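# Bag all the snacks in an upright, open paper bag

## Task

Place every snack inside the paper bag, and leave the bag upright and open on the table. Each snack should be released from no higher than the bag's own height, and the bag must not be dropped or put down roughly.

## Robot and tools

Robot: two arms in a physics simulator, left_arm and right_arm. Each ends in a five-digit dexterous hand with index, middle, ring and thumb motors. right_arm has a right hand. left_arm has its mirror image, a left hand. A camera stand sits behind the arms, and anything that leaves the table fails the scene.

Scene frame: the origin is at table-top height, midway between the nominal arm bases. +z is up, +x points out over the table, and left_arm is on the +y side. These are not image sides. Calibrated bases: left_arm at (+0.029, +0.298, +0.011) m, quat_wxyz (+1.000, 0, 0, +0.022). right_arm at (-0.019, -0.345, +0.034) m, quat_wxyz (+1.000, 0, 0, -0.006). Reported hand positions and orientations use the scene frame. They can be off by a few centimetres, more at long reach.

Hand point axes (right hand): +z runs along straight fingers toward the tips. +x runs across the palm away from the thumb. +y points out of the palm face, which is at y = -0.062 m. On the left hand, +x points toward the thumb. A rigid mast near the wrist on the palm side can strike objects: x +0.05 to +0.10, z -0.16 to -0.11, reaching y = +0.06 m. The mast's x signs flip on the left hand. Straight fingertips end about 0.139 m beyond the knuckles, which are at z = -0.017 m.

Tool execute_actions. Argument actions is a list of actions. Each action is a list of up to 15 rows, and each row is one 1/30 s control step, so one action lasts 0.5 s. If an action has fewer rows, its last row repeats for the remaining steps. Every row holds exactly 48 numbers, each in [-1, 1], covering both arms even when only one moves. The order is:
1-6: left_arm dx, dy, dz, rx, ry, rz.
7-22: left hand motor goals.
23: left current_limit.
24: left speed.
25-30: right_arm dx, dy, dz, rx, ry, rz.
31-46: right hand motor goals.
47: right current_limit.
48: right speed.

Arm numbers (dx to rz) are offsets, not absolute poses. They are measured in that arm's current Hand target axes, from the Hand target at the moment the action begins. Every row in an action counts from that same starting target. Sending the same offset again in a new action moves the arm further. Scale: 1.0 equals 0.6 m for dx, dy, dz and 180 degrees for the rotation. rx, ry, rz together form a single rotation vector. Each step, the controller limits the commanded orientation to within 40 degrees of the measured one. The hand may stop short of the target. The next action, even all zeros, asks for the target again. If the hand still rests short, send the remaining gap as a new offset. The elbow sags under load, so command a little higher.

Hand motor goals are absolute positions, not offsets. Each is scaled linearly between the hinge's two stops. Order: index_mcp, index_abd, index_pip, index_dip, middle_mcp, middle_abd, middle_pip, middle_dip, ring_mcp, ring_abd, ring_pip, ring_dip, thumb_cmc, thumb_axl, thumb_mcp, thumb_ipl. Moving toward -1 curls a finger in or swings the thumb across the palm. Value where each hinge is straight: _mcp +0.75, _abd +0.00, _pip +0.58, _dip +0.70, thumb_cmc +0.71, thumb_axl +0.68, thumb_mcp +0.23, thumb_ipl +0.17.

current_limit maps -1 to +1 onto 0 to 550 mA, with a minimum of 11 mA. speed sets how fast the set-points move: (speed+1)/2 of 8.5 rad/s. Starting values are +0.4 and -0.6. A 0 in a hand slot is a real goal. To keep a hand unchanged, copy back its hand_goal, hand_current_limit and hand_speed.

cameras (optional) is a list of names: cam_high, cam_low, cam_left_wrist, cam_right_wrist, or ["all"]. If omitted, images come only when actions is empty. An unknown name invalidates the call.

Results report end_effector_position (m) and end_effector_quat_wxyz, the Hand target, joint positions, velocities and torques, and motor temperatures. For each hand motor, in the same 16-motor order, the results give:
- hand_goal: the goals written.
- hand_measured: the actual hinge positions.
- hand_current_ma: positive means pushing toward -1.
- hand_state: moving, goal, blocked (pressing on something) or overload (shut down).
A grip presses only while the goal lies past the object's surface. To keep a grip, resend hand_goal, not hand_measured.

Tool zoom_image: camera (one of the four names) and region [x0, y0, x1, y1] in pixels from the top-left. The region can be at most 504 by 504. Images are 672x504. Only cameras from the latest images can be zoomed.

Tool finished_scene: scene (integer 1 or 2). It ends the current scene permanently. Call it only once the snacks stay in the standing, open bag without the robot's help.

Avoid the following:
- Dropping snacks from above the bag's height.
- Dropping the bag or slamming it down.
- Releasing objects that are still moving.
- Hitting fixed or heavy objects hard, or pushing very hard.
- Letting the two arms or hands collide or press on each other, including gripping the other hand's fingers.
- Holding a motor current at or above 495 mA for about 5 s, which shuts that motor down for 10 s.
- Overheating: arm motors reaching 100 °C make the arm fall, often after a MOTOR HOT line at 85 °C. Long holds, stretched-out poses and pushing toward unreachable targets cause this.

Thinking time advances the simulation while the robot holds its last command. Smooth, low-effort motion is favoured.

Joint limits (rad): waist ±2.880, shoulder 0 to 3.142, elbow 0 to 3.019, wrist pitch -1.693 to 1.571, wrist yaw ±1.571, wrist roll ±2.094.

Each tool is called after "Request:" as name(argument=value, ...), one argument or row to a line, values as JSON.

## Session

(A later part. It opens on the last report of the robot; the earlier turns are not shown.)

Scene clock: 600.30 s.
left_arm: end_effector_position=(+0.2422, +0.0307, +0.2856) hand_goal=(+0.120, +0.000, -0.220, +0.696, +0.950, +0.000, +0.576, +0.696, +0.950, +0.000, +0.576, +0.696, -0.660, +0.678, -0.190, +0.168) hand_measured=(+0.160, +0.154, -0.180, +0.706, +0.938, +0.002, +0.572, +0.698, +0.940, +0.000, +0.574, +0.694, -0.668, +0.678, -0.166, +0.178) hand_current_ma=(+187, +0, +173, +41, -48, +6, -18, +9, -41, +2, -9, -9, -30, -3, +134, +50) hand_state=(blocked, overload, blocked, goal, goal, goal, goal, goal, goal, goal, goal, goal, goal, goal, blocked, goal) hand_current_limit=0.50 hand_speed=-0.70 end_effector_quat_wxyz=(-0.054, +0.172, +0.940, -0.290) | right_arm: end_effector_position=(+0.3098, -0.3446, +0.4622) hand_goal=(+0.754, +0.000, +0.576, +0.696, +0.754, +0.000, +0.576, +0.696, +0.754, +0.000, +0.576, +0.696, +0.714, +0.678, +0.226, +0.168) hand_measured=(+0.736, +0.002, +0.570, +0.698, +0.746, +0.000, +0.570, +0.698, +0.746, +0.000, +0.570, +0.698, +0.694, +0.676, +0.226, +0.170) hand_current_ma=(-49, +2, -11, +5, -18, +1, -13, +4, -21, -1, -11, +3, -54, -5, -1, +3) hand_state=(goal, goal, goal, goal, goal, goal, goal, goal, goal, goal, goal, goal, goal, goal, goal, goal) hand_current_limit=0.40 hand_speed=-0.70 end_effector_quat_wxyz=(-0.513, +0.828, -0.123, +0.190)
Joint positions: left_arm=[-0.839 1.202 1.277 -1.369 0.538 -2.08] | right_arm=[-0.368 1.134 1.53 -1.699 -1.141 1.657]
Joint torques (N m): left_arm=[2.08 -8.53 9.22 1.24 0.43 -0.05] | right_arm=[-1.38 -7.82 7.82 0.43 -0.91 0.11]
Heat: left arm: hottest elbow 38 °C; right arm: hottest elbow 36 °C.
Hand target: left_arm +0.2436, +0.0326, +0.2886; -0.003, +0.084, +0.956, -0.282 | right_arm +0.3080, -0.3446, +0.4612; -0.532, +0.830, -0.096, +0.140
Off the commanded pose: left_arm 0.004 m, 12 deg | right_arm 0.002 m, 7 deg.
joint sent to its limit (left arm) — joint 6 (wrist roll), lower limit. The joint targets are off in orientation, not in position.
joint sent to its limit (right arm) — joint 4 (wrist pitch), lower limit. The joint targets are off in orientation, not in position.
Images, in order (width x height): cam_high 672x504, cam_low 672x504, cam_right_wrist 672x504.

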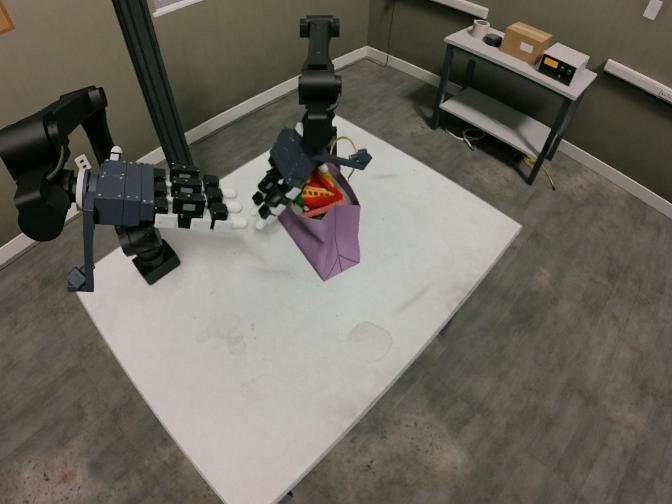

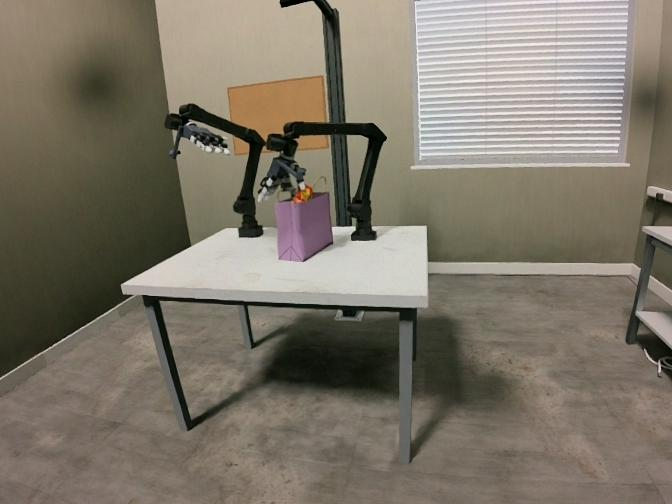

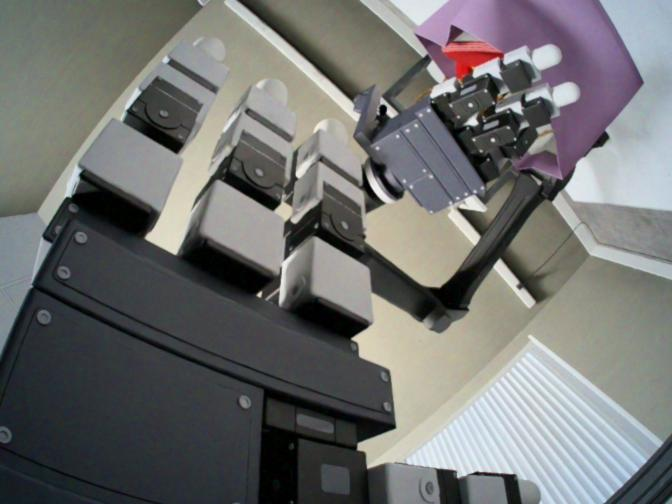

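Request:
execute_actions(
  actions=[
    [[0,0,0,0,0,0,0.15,0,-0.1,0.696,0.95,0,0.576,0.696,0.95,0,0.576,0.696,-0.6,0.678,0.05,0.168,0.5,-0.7,0,0,0,0,0,0,0.754,0,0.576,0.696,0.754,0,0.576,0.696,0.754,0,0.576,0.696,0.714,0.678,0.226,0.168,0.4,-0.7]],
  ],
  cameras=["cam_high","cam_low","cam_right_wrist"],
)

Request:
zoom_image(
  camera="cam_high",
  region=[270, 130, 370, 220],
)

Request:
zoom_image(
  camera="cam_low",
  region=[255, 150, 345, 230],
)

Scene clock: 601.63 s.
left_arm: end_effector_position=(+0.2422, +0.0307, +0.2858) hand_goal=(+0.150, +0.000, -0.100, +0.696, +0.950, +0.000, +0.576, +0.696, +0.950, +0.000, +0.576, +0.696, -0.600, +0.678, +0.050, +0.168) hand_measured=(+0.150, +0.150, -0.098, +0.700, +0.938, +0.002, +0.572, +0.698, +0.940, +0.000, +0.574, +0.694, -0.604, +0.678, +0.042, +0.170) hand_current_ma=(-2, +0, +8, +14, -48, +6, -18, +9, -41, +2, -9, -9, -15, -4, -39, +7) hand_state=(goal, overload, goal, goal, goal, goal, goal, goal, goal, goal, goal, goal, goal, goal, goal, goal) hand_current_limit=0.50 hand_speed=-0.70 end_effector_quat_wxyz=(-0.054, +0.173, +0.940, -0.290) | right_arm: end_effector_position=(+0.3098, -0.3446, +0.4622) hand_goal=(+0.754, +0.000, +0.576, +0.696, +0.754, +0.000, +0.576, +0.696, +0.754, +0.000, +0.576, +0.696, +0.714, +0.678, +0.226, +0.168) hand_measured=(+0.736, +0.002, +0.570, +0.698, +0.746, +0.000, +0.570, +0.698, +0.746, +0.000, +0.570, +0.698, +0.694, +0.676, +0.226, +0.170) hand_current_ma=(-49, +2, -11, +5, -18, +1, -13, +4, -21, -1, -11, +3, -54, -5, -1, +3) hand_state=(goal, goal, goal, goal, goal, goal, goal, goal, goal, goal, goal, goal, goal, goal, goal, goal) hand_current_limit=0.40 hand_speed=-0.70 end_effector_quat_wxyz=(-0.513, +0.828, -0.123, +0.190)
Joint positions: left_arm=[-0.839 1.201 1.277 -1.369 0.538 -2.08] | right_arm=[-0.368 1.134 1.53 -1.699 -1.141 1.657]
Joint torques (N m): left_arm=[2.08 -8.41 9.18 1.25 0.4 -0.04] | right_arm=[-1.03 -7.88 7.88 0.4 -0.9 0.12]
Heat: left arm: hottest elbow 38 °C; right arm: hottest elbow 36 °C.
Hand target: left_arm +0.2436, +0.0325, +0.2886; -0.003, +0.084, +0.956, -0.282 | right_arm +0.3080, -0.3446, +0.4612; -0.532, +0.830, -0.096, +0.140
Off the commanded pose: left_arm 0.004 m, 12 deg | right_arm 0.002 m, 7 deg.
joint sent to its limit (left arm) — joint 6 (wrist roll), lower limit. The joint targets are off in orientation, not in position.
joint sent to its limit (right arm) — joint 4 (wrist pitch), lower limit. The joint targets are off in orientation, not in position.
Images, in order (width x height): cam_high 672x504, cam_low 672x504, cam_right_wrist 672x504.

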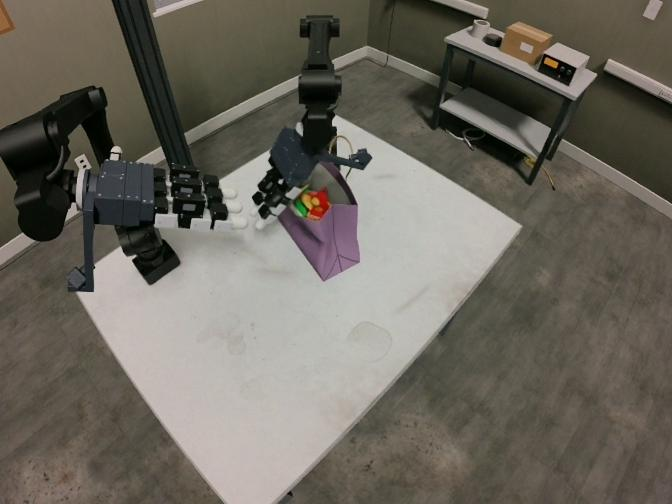

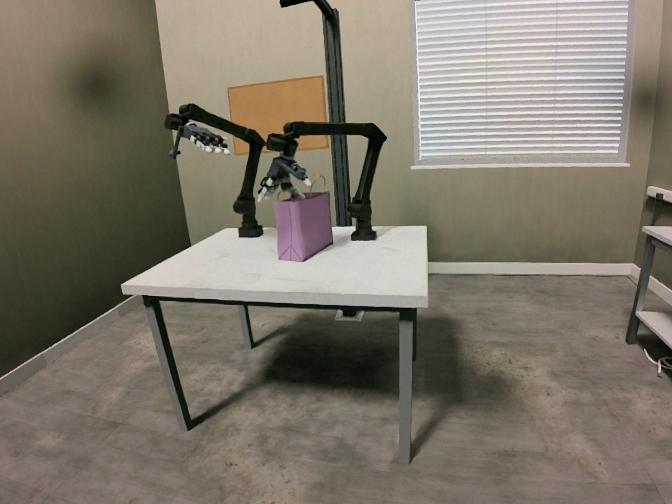

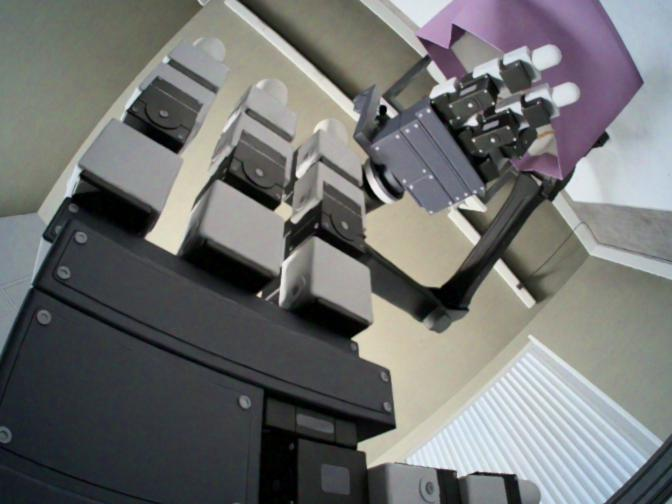

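Scaled by 5.040.

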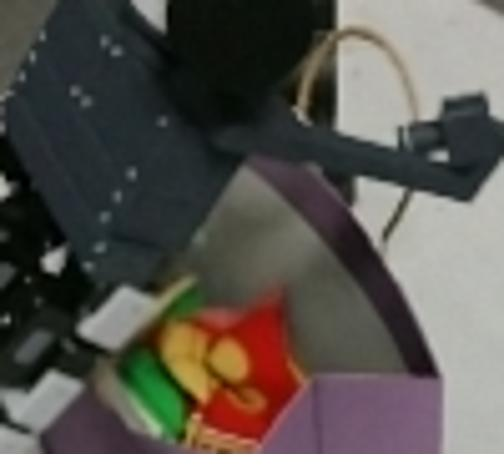

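Scaled by 5.600.

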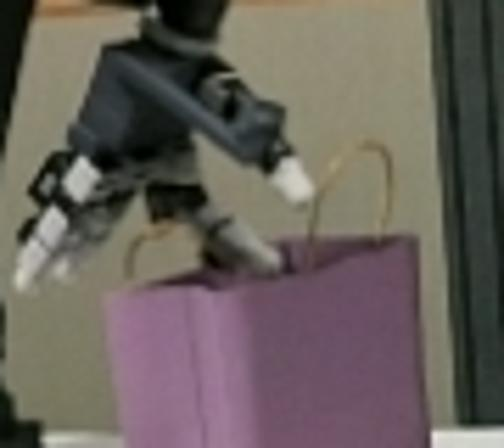

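Request:
execute_actions(
  actions=[
    [[-0.0035,-0.045,-0.0702,0,0,0,0.15,0,-0.1,0.696,0.95,0,0.576,0.696,0.95,0,0.576,0.696,-0.571,0.678,-0.05,0.168,0.5,-0.7,0,0,0,0,0,0,0.754,0,0.576,0.696,0.754,0,0.576,0.696,0.754,0,0.576,0.696,0.714,0.678,0.226,0.168,0.4,-0.7]],
  ],
  cameras=["cam_high","cam_low","cam_right_wrist"],
)

Request:
zoom_image(
  camera="cam_high",
  region=[270, 130, 370, 220],
)

Request:
zoom_image(
  camera="cam_low",
  region=[255, 150, 345, 230],
)

Request:
zoom_image(
  camera="cam_right_wrist",
  region=[390, 0, 590, 160],
)

Scene clock: 603.43 s.
left_arm: end_effector_position=(+0.2356, +0.0372, +0.3139) hand_goal=(+0.150, +0.000, -0.100, +0.696, +0.950, +0.000, +0.576, +0.696, +0.950, +0.000, +0.576, +0.696, -0.570, +0.678, -0.050, +0.168) hand_measured=(+0.148, +0.150, -0.098, +0.698, +0.938, +0.002, +0.572, +0.698, +0.940, +0.000, +0.574, +0.694, -0.574, +0.678, -0.050, +0.170) hand_current_ma=(-4, +0, +7, +10, -48, +6, -18, +9, -41, +2, -9, -9, -14, -4, -1, +6) hand_state=(goal, overload, goal, goal, goal, goal, goal, goal, goal, goal, goal, goal, goal, goal, goal, goal) hand_current_limit=0.50 hand_speed=-0.70 end_effector_quat_wxyz=(-0.064, +0.169, +0.941, -0.286) | right_arm: end_effector_position=(+0.3098, -0.3446, +0.4622) hand_goal=(+0.754, +0.000, +0.576, +0.696, +0.754, +0.000, +0.576, +0.696, +0.754, +0.000, +0.576, +0.696, +0.714, +0.678, +0.226, +0.168) hand_measured=(+0.736, +0.002, +0.570, +0.698, +0.746, +0.000, +0.570, +0.698, +0.746, +0.000, +0.570, +0.698, +0.694, +0.676, +0.226, +0.170) hand_current_ma=(-49, +2, -11, +5, -18, +1, -13, +4, -21, -1, -11, +3, -54, -5, -1, +3) hand_state=(goal, goal, goal, goal, goal, goal, goal, goal, goal, goal, goal, goal, goal, goal, goal, goal) hand_current_limit=0.40 hand_speed=-0.70 end_effector_quat_wxyz=(-0.513, +0.828, -0.123, +0.190)
Joint positions: left_arm=[-0.837 1.201 1.351 -1.466 0.543 -2.08] | right_arm=[-0.368 1.134 1.53 -1.699 -1.141 1.657]
Joint torques (N m): left_arm=[2.26 -7.41 13.91 0.2 0.38 -0.05] | right_arm=[-1.03 -8.35 7.72 0.38 -0.89 0.08]
Heat: left arm: hottest elbow 38 °C; right arm: hottest elbow 36 °C.
Hand target: left_arm +0.2437, +0.0326, +0.3387; -0.003, +0.084, +0.956, -0.282 | right_arm +0.3080, -0.3446, +0.4612; -0.532, +0.830, -0.096, +0.140
Off the commanded pose: left_arm 0.026 m, 12 deg | right_arm 0.002 m, 7 deg.
joint sent to its limit (left arm) — joint 6 (wrist roll), lower limit. The joint targets are off in orientation, not in position.
joint sent to its limit (right arm) — joint 4 (wrist pitch), lower limit. The joint targets are off in orientation, not in position.
Images, in order (width x height): cam_high 672x504, cam_low 672x504, cam_right_wrist 672x504.

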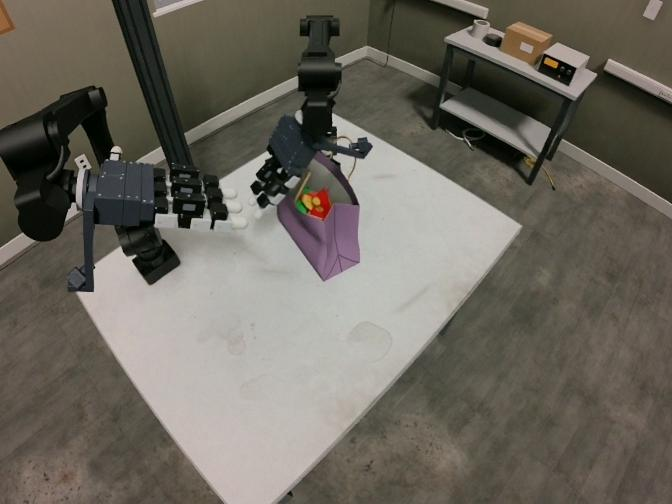

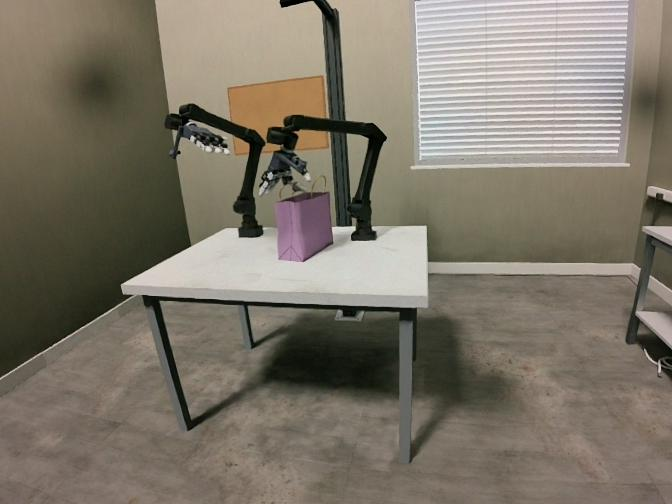

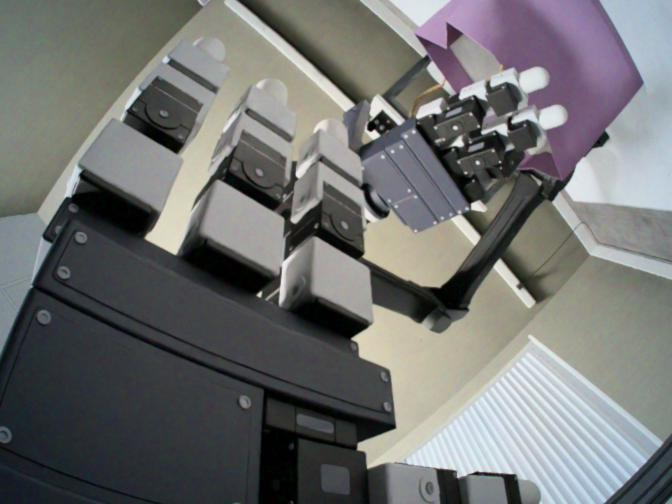

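Scaled by 5.040.

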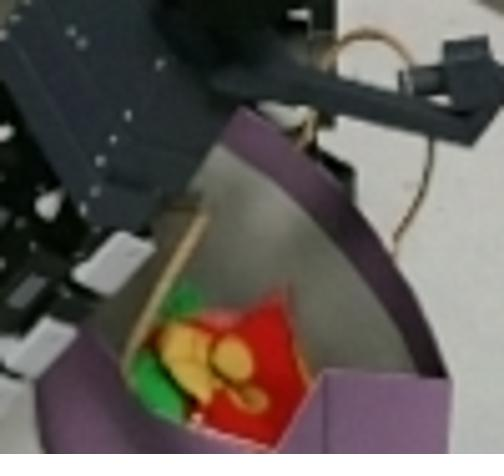

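Scaled by 5.600.

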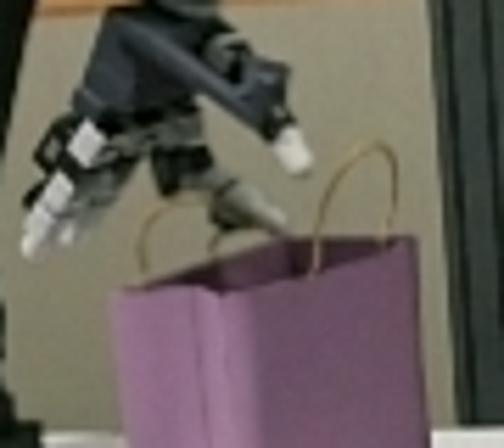

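Scaled by 2.520 from the camera's 672x504 image, which has a finer 960x720 frame.

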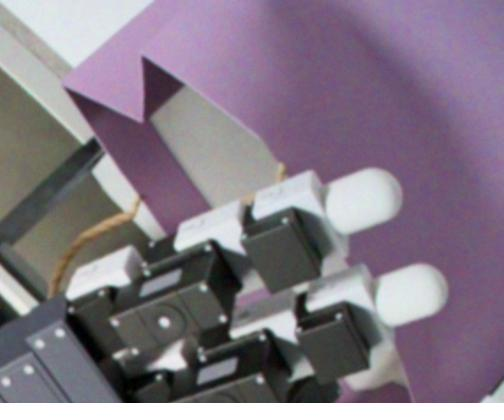

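Request:
execute_actions(
  actions=[
    [[-0.0035,-0.045,-0.0702,0,0,0,0.15,0,-0.1,0.696,0.95,0,0.576,0.696,0.95,0,0.576,0.696,-0.571,0.678,-0.05,0.168,0.5,-0.7,0,0,0,0,0,0,0.754,0,0.576,0.696,0.754,0,0.576,0.696,0.754,0,0.576,0.696,0.714,0.678,0.226,0.168,0.4,-0.7]],
  ],
  cameras=["cam_high","cam_low","cam_right_wrist"],
)

Request:
zoom_image(
  camera="cam_high",
  region=[270, 130, 370, 220],
)

Request:
zoom_image(
  camera="cam_low",
  region=[255, 150, 345, 230],
)

Request:
zoom_image(
  camera="cam_right_wrist",
  region=[390, 0, 590, 160],
)

Scene clock: 604.93 s.
left_arm: end_effector_position=(+0.2355, +0.0375, +0.3709) hand_goal=(+0.150, +0.000, -0.100, +0.696, +0.950, +0.000, +0.576, +0.696, +0.950, +0.000, +0.576, +0.696, -0.570, +0.678, -0.050, +0.168) hand_measured=(+0.148, +0.150, -0.098, +0.698, +0.938, +0.002, +0.572, +0.698, +0.940, +0.000, +0.574, +0.694, -0.574, +0.678, -0.050, +0.170) hand_current_ma=(-4, +0, +7, +10, -48, +6, -18, +9, -41, +2, -9, -9, -13, -4, -3, +6) hand_state=(goal, overload, goal, goal, goal, goal, goal, goal, goal, goal, goal, goal, goal, goal, goal, goal) hand_current_limit=0.50 hand_speed=-0.70 end_effector_quat_wxyz=(-0.056, +0.171, +0.939, -0.292) | right_arm: end_effector_position=(+0.3098, -0.3446, +0.4622) hand_goal=(+0.754, +0.000, +0.576, +0.696, +0.754, +0.000, +0.576, +0.696, +0.754, +0.000, +0.576, +0.696, +0.714, +0.678, +0.226, +0.168) hand_measured=(+0.736, +0.002, +0.570, +0.698, +0.746, +0.000, +0.570, +0.698, +0.746, +0.000, +0.570, +0.698, +0.694, +0.676, +0.226, +0.170) hand_current_ma=(-49, +2, -11, +5, -18, +1, -13, +4, -21, -1, -11, +3, -54, -5, -1, +3) hand_state=(goal, goal, goal, goal, goal, goal, goal, goal, goal, goal, goal, goal, goal, goal, goal, goal) hand_current_limit=0.40 hand_speed=-0.70 end_effector_quat_wxyz=(-0.513, +0.828, -0.123, +0.190)
Joint positions: left_arm=[-0.836 1.219 1.518 -1.594 0.544 -2.081] | right_arm=[-0.368 1.134 1.53 -1.699 -1.141 1.657]
Joint torques (N m): left_arm=[1.85 -6.12 13.6 0.24 0.3 -0.04] | right_arm=[-1.49 -7.65 7.79 0.44 -0.92 0.11]
Heat: left arm: hottest elbow 38 °C; right arm: hottest elbow 36 °C.
Hand target: left_arm +0.2438, +0.0326, +0.3887; -0.003, +0.084, +0.956, -0.282 | right_arm +0.3080, -0.3446, +0.4612; -0.532, +0.830, -0.096, +0.140
Off the commanded pose: left_arm 0.020 m, 12 deg | right_arm 0.002 m, 7 deg.
joint sent to its limit (left arm) — joint 6 (wrist roll), lower limit. The joint targets are off in orientation, not in position.
joint sent to its limit (right arm) — joint 4 (wrist pitch), lower limit. The joint targets are off in orientation, not in position.
Images, in order (width x height): cam_high 672x504, cam_low 672x504, cam_right_wrist 672x504.

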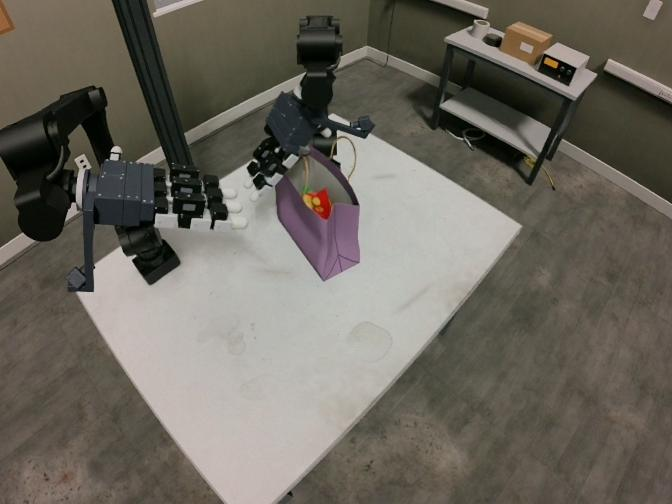

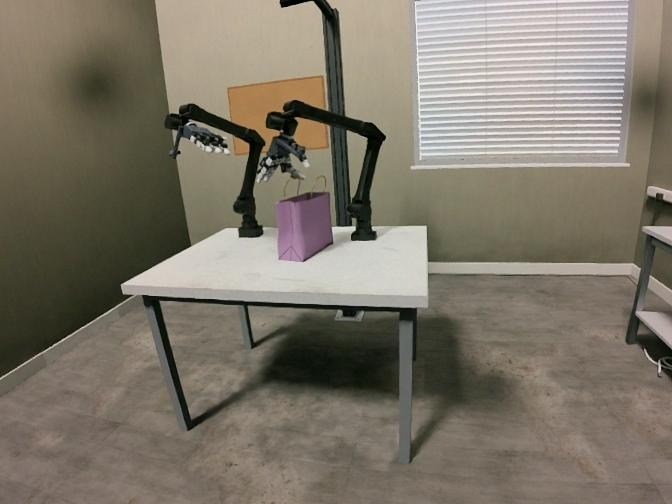

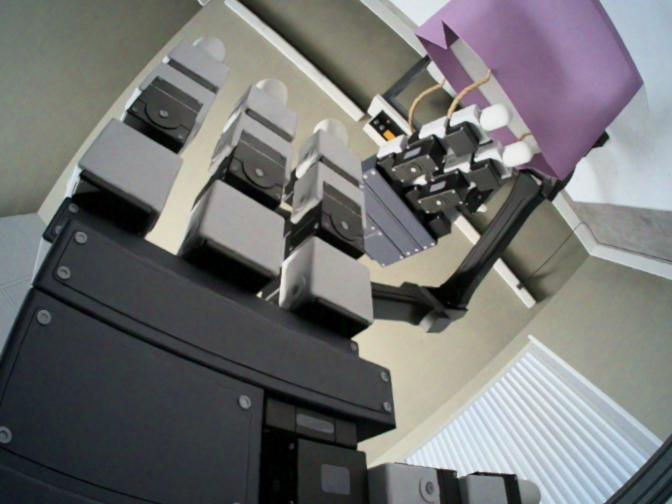

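Scaled by 5.040.

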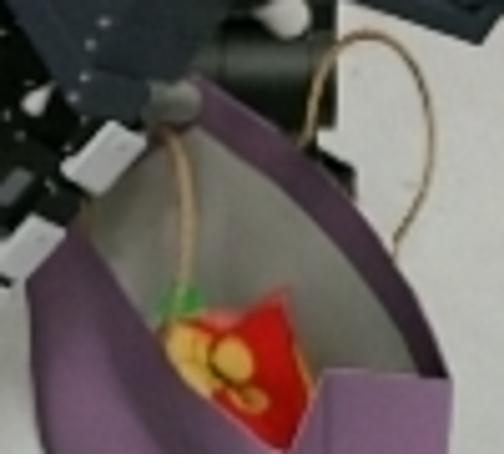

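Scaled by 5.600.

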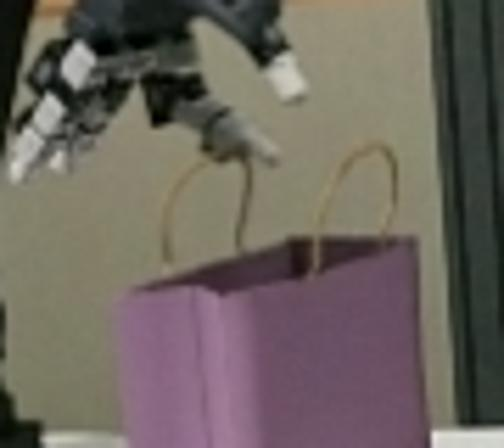

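Scaled by 2.520 from the camera's 672x504 image, which has a finer 960x720 frame.

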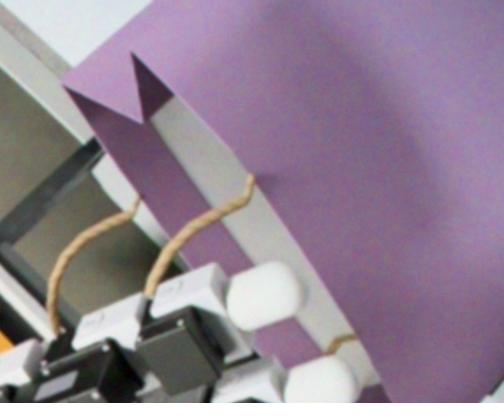

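Request:
execute_actions(
  actions=[
    [[-0.0035,-0.045,-0.0702,0,0,0,0.15,0,-0.1,0.696,0.95,0,0.576,0.696,0.95,0,0.576,0.696,-0.571,0.678,-0.05,0.168,0.5,-0.7,0,0,0,0,0,0,0.754,0,0.576,0.696,0.754,0,0.576,0.696,0.754,0,0.576,0.696,0.714,0.678,0.226,0.168,0.4,-0.7]],
    [[-0.0007,-0.0315,-0.0491,0,0,0,0.3,0,0.3,0.696,0.95,0,0.576,0.696,0.95,0,0.576,0.696,-0.3,0.678,0.1,0.168,0.5,-0.7,0,0,0,0,0,0,0.754,0,0.576,0.696,0.754,0,0.576,0.696,0.754,0,0.576,0.696,0.714,0.678,0.226,0.168,0.4,-0.7]],
  ],
  cameras=["cam_high","cam_low","cam_right_wrist"],
)

Request:
zoom_image(
  camera="cam_high",
  region=[260, 120, 380, 230],
)

Request:
zoom_image(
  camera="cam_low",
  region=[255, 150, 345, 230],
)

Scene clock: 606.73 s.
left_arm: end_effector_position=(+0.2402, +0.0317, +0.4516) hand_goal=(+0.300, +0.000, +0.300, +0.696, +0.950, +0.000, +0.576, +0.696, +0.950, +0.000, +0.576, +0.696, -0.300, +0.678, +0.100, +0.168) hand_measured=(+0.296, +0.150, +0.298, +0.698, +0.938, +0.002, +0.572, +0.698, +0.940, +0.000, +0.574, +0.694, -0.306, +0.678, +0.092, +0.170) hand_current_ma=(-13, +0, -11, +10, -48, +6, -18, +9, -41, +2, -9, -9, -20, -4, -39, +6) hand_state=(goal, overload, goal, goal, goal, goal, goal, goal, goal, goal, goal, goal, goal, goal, goal, goal) hand_current_limit=0.50 hand_speed=-0.70 end_effector_quat_wxyz=(-0.005, +0.187, +0.926, -0.329) | right_arm: end_effector_position=(+0.3098, -0.3446, +0.4622) hand_goal=(+0.754, +0.000, +0.576, +0.696, +0.754, +0.000, +0.576, +0.696, +0.754, +0.000, +0.576, +0.696, +0.714, +0.678, +0.226, +0.168) hand_measured=(+0.736, +0.002, +0.570, +0.698, +0.746, +0.000, +0.570, +0.698, +0.746, +0.000, +0.570, +0.698, +0.694, +0.676, +0.226, +0.170) hand_current_ma=(-49, +2, -11, +5, -18, +1, -13, +4, -21, -1, -11, +3, -54, -5, -1, +3) hand_state=(goal, goal, goal, goal, goal, goal, goal, goal, goal, goal, goal, goal, goal, goal, goal, goal) hand_current_limit=0.40 hand_speed=-0.70 end_effector_quat_wxyz=(-0.513, +0.828, -0.123, +0.190)
Joint positions: left_arm=[-0.835 1.234 1.75 -1.678 0.548 -2.081] | right_arm=[-0.368 1.134 1.53 -1.699 -1.141 1.657]
Joint torques (N m): left_arm=[1.9 -6.89 13 0.51 0.31 -0.03] | right_arm=[-1.67 -8.06 7.76 0.44 -0.9 0.1]
Heat: left arm: hottest elbow 38 °C; right arm: hottest elbow 36 °C.
Hand target: left_arm +0.2428, +0.0326, +0.4737; -0.003, +0.084, +0.956, -0.282 | right_arm +0.3080, -0.3446, +0.4612; -0.532, +0.830, -0.096, +0.140
Off the commanded pose: left_arm 0.022 m, 13 deg | right_arm 0.002 m, 7 deg.
joint sent to its limit (left arm) — joint 4 (wrist pitch), lower limit; joint 6 (wrist roll), lower limit. The joint targets are off in orientation, not in position.
joint sent to its limit (right arm) — joint 4 (wrist pitch), lower limit. The joint targets are off in orientation, not in position.
Images, in order (width x height): cam_high 672x504, cam_low 672x504, cam_right_wrist 672x504.

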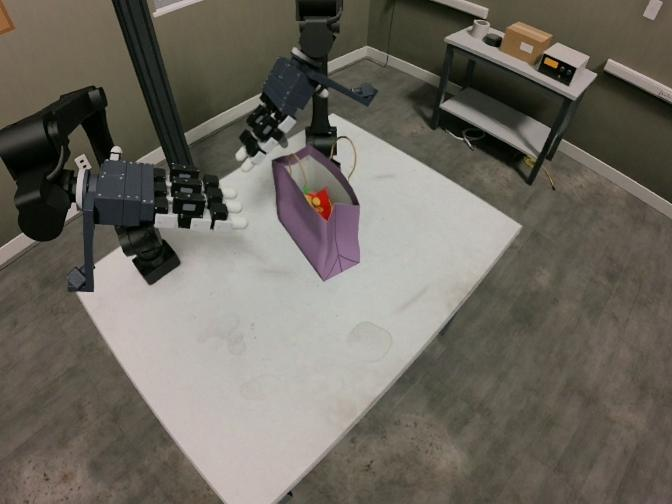

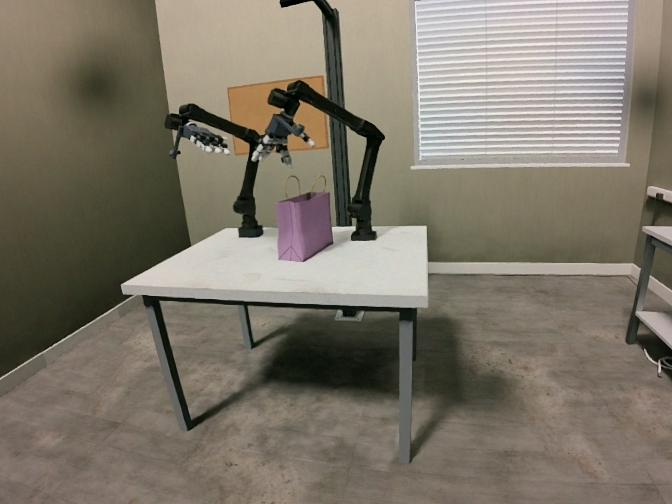

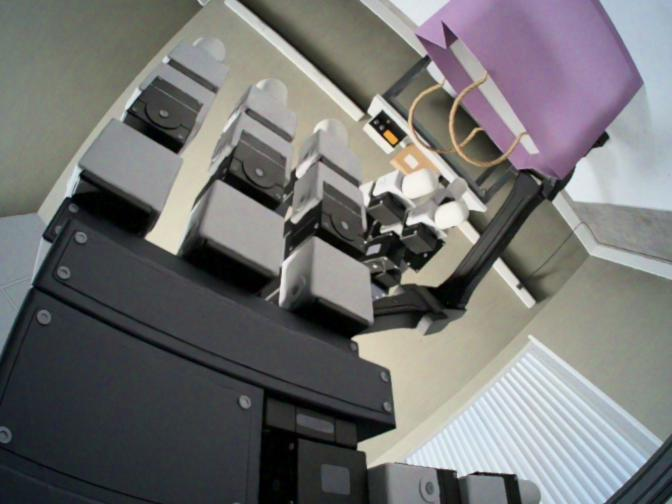

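Scaled by 4.200.

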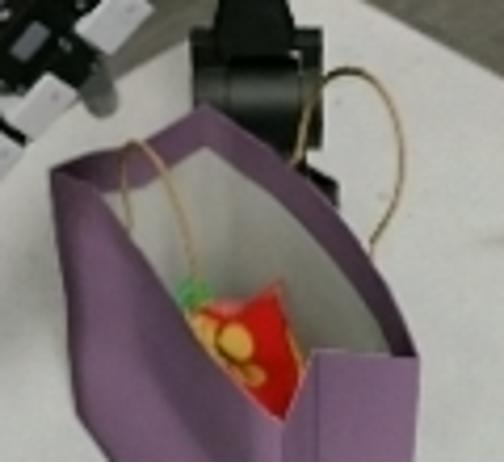

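Scaled by 5.600.

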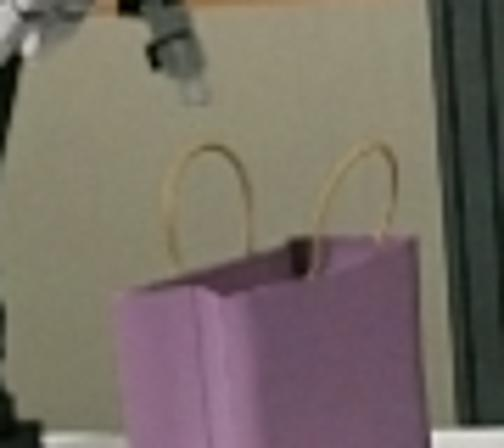

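Request:
execute_actions(
  actions=[],
  cameras=["cam_high","cam_low"],
)

Scene clock: 608.30 s.
left_arm: end_effector_position=(+0.2402, +0.0317, +0.4516) hand_goal=(+0.300, +0.000, +0.300, +0.696, +0.950, +0.000, +0.576, +0.696, +0.950, +0.000, +0.576, +0.696, -0.300, +0.678, +0.100, +0.168) hand_measured=(+0.296, +0.150, +0.298, +0.698, +0.938, +0.002, +0.572, +0.698, +0.940, +0.000, +0.574, +0.694, -0.306, +0.678, +0.092, +0.170) hand_current_ma=(-13, +0, -11, +10, -48, +6, -18, +9, -41, +2, -9, -9, -20, -4, -39, +6) hand_state=(goal, overload, goal, goal, goal, goal, goal, goal, goal, goal, goal, goal, goal, goal, goal, goal) hand_current_limit=0.50 hand_speed=-0.70 end_effector_quat_wxyz=(-0.005, +0.187, +0.926, -0.329) | right_arm: end_effector_position=(+0.3098, -0.3446, +0.4622) hand_goal=(+0.754, +0.000, +0.576, +0.696, +0.754, +0.000, +0.576, +0.696, +0.754, +0.000, +0.576, +0.696, +0.714, +0.678, +0.226, +0.168) hand_measured=(+0.736, +0.002, +0.570, +0.698, +0.746, +0.000, +0.570, +0.698, +0.746, +0.000, +0.570, +0.698, +0.694, +0.676, +0.226, +0.170) hand_current_ma=(-49, +2, -11, +5, -18, +1, -13, +4, -21, -1, -11, +3, -54, -5, -1, +3) hand_state=(goal, goal, goal, goal, goal, goal, goal, goal, goal, goal, goal, goal, goal, goal, goal, goal) hand_current_limit=0.40 hand_speed=-0.70 end_effector_quat_wxyz=(-0.513, +0.828, -0.123, +0.190)
Joint positions: left_arm=[-0.835 1.234 1.75 -1.678 0.548 -2.081] | right_arm=[-0.368 1.134 1.53 -1.699 -1.141 1.657]
Joint velocities: within noise
Joint torques (N m): left_arm=[2.02 -6.95 13 0.47 0.3 -0.03] | right_arm=[-1.32 -7.71 7.72 0.36 -0.9 0.13]
Motor temperatures (°C): left_arm=[25 26 38 21 25 25] | right_arm=[26 29 36 25 31 23]
Heat: left arm: hottest elbow 38 °C; right arm: hottest elbow 36 °C.
Hand target: left_arm +0.2428, +0.0326, +0.4737; -0.003, +0.084, +0.956, -0.282 | right_arm +0.3080, -0.3446, +0.4612; -0.532, +0.830, -0.096, +0.140
Off the commanded pose: left_arm 0.022 m, 13 deg | right_arm 0.002 m, 7 deg.
Images, in order (width x height): cam_high 672x504, cam_low 672x504.

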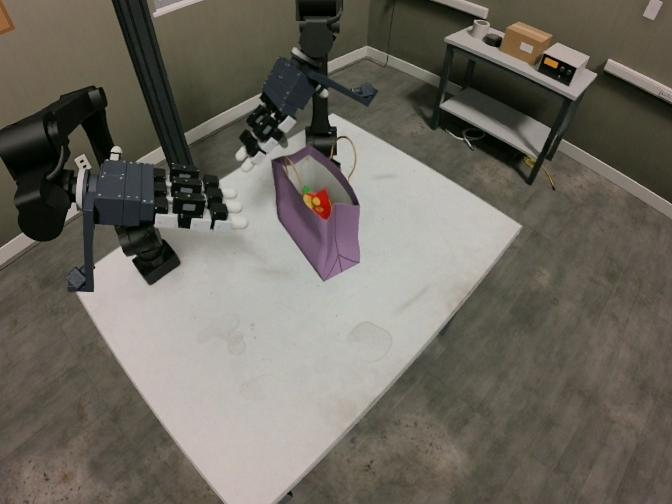

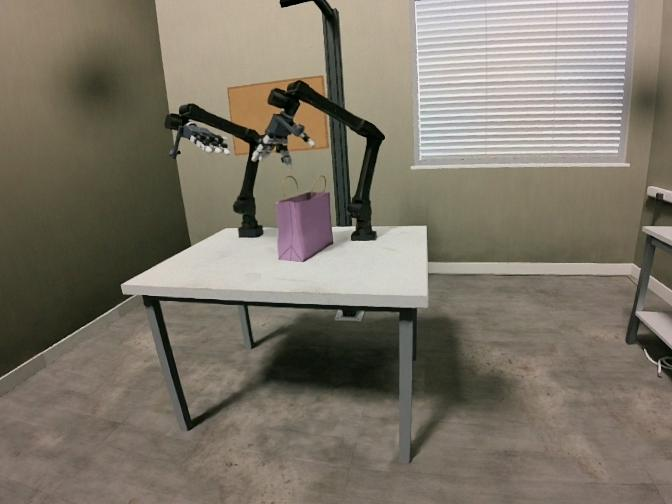

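Request:
finished_scene(
  scene=1,
)

The scene is finished: the task was done.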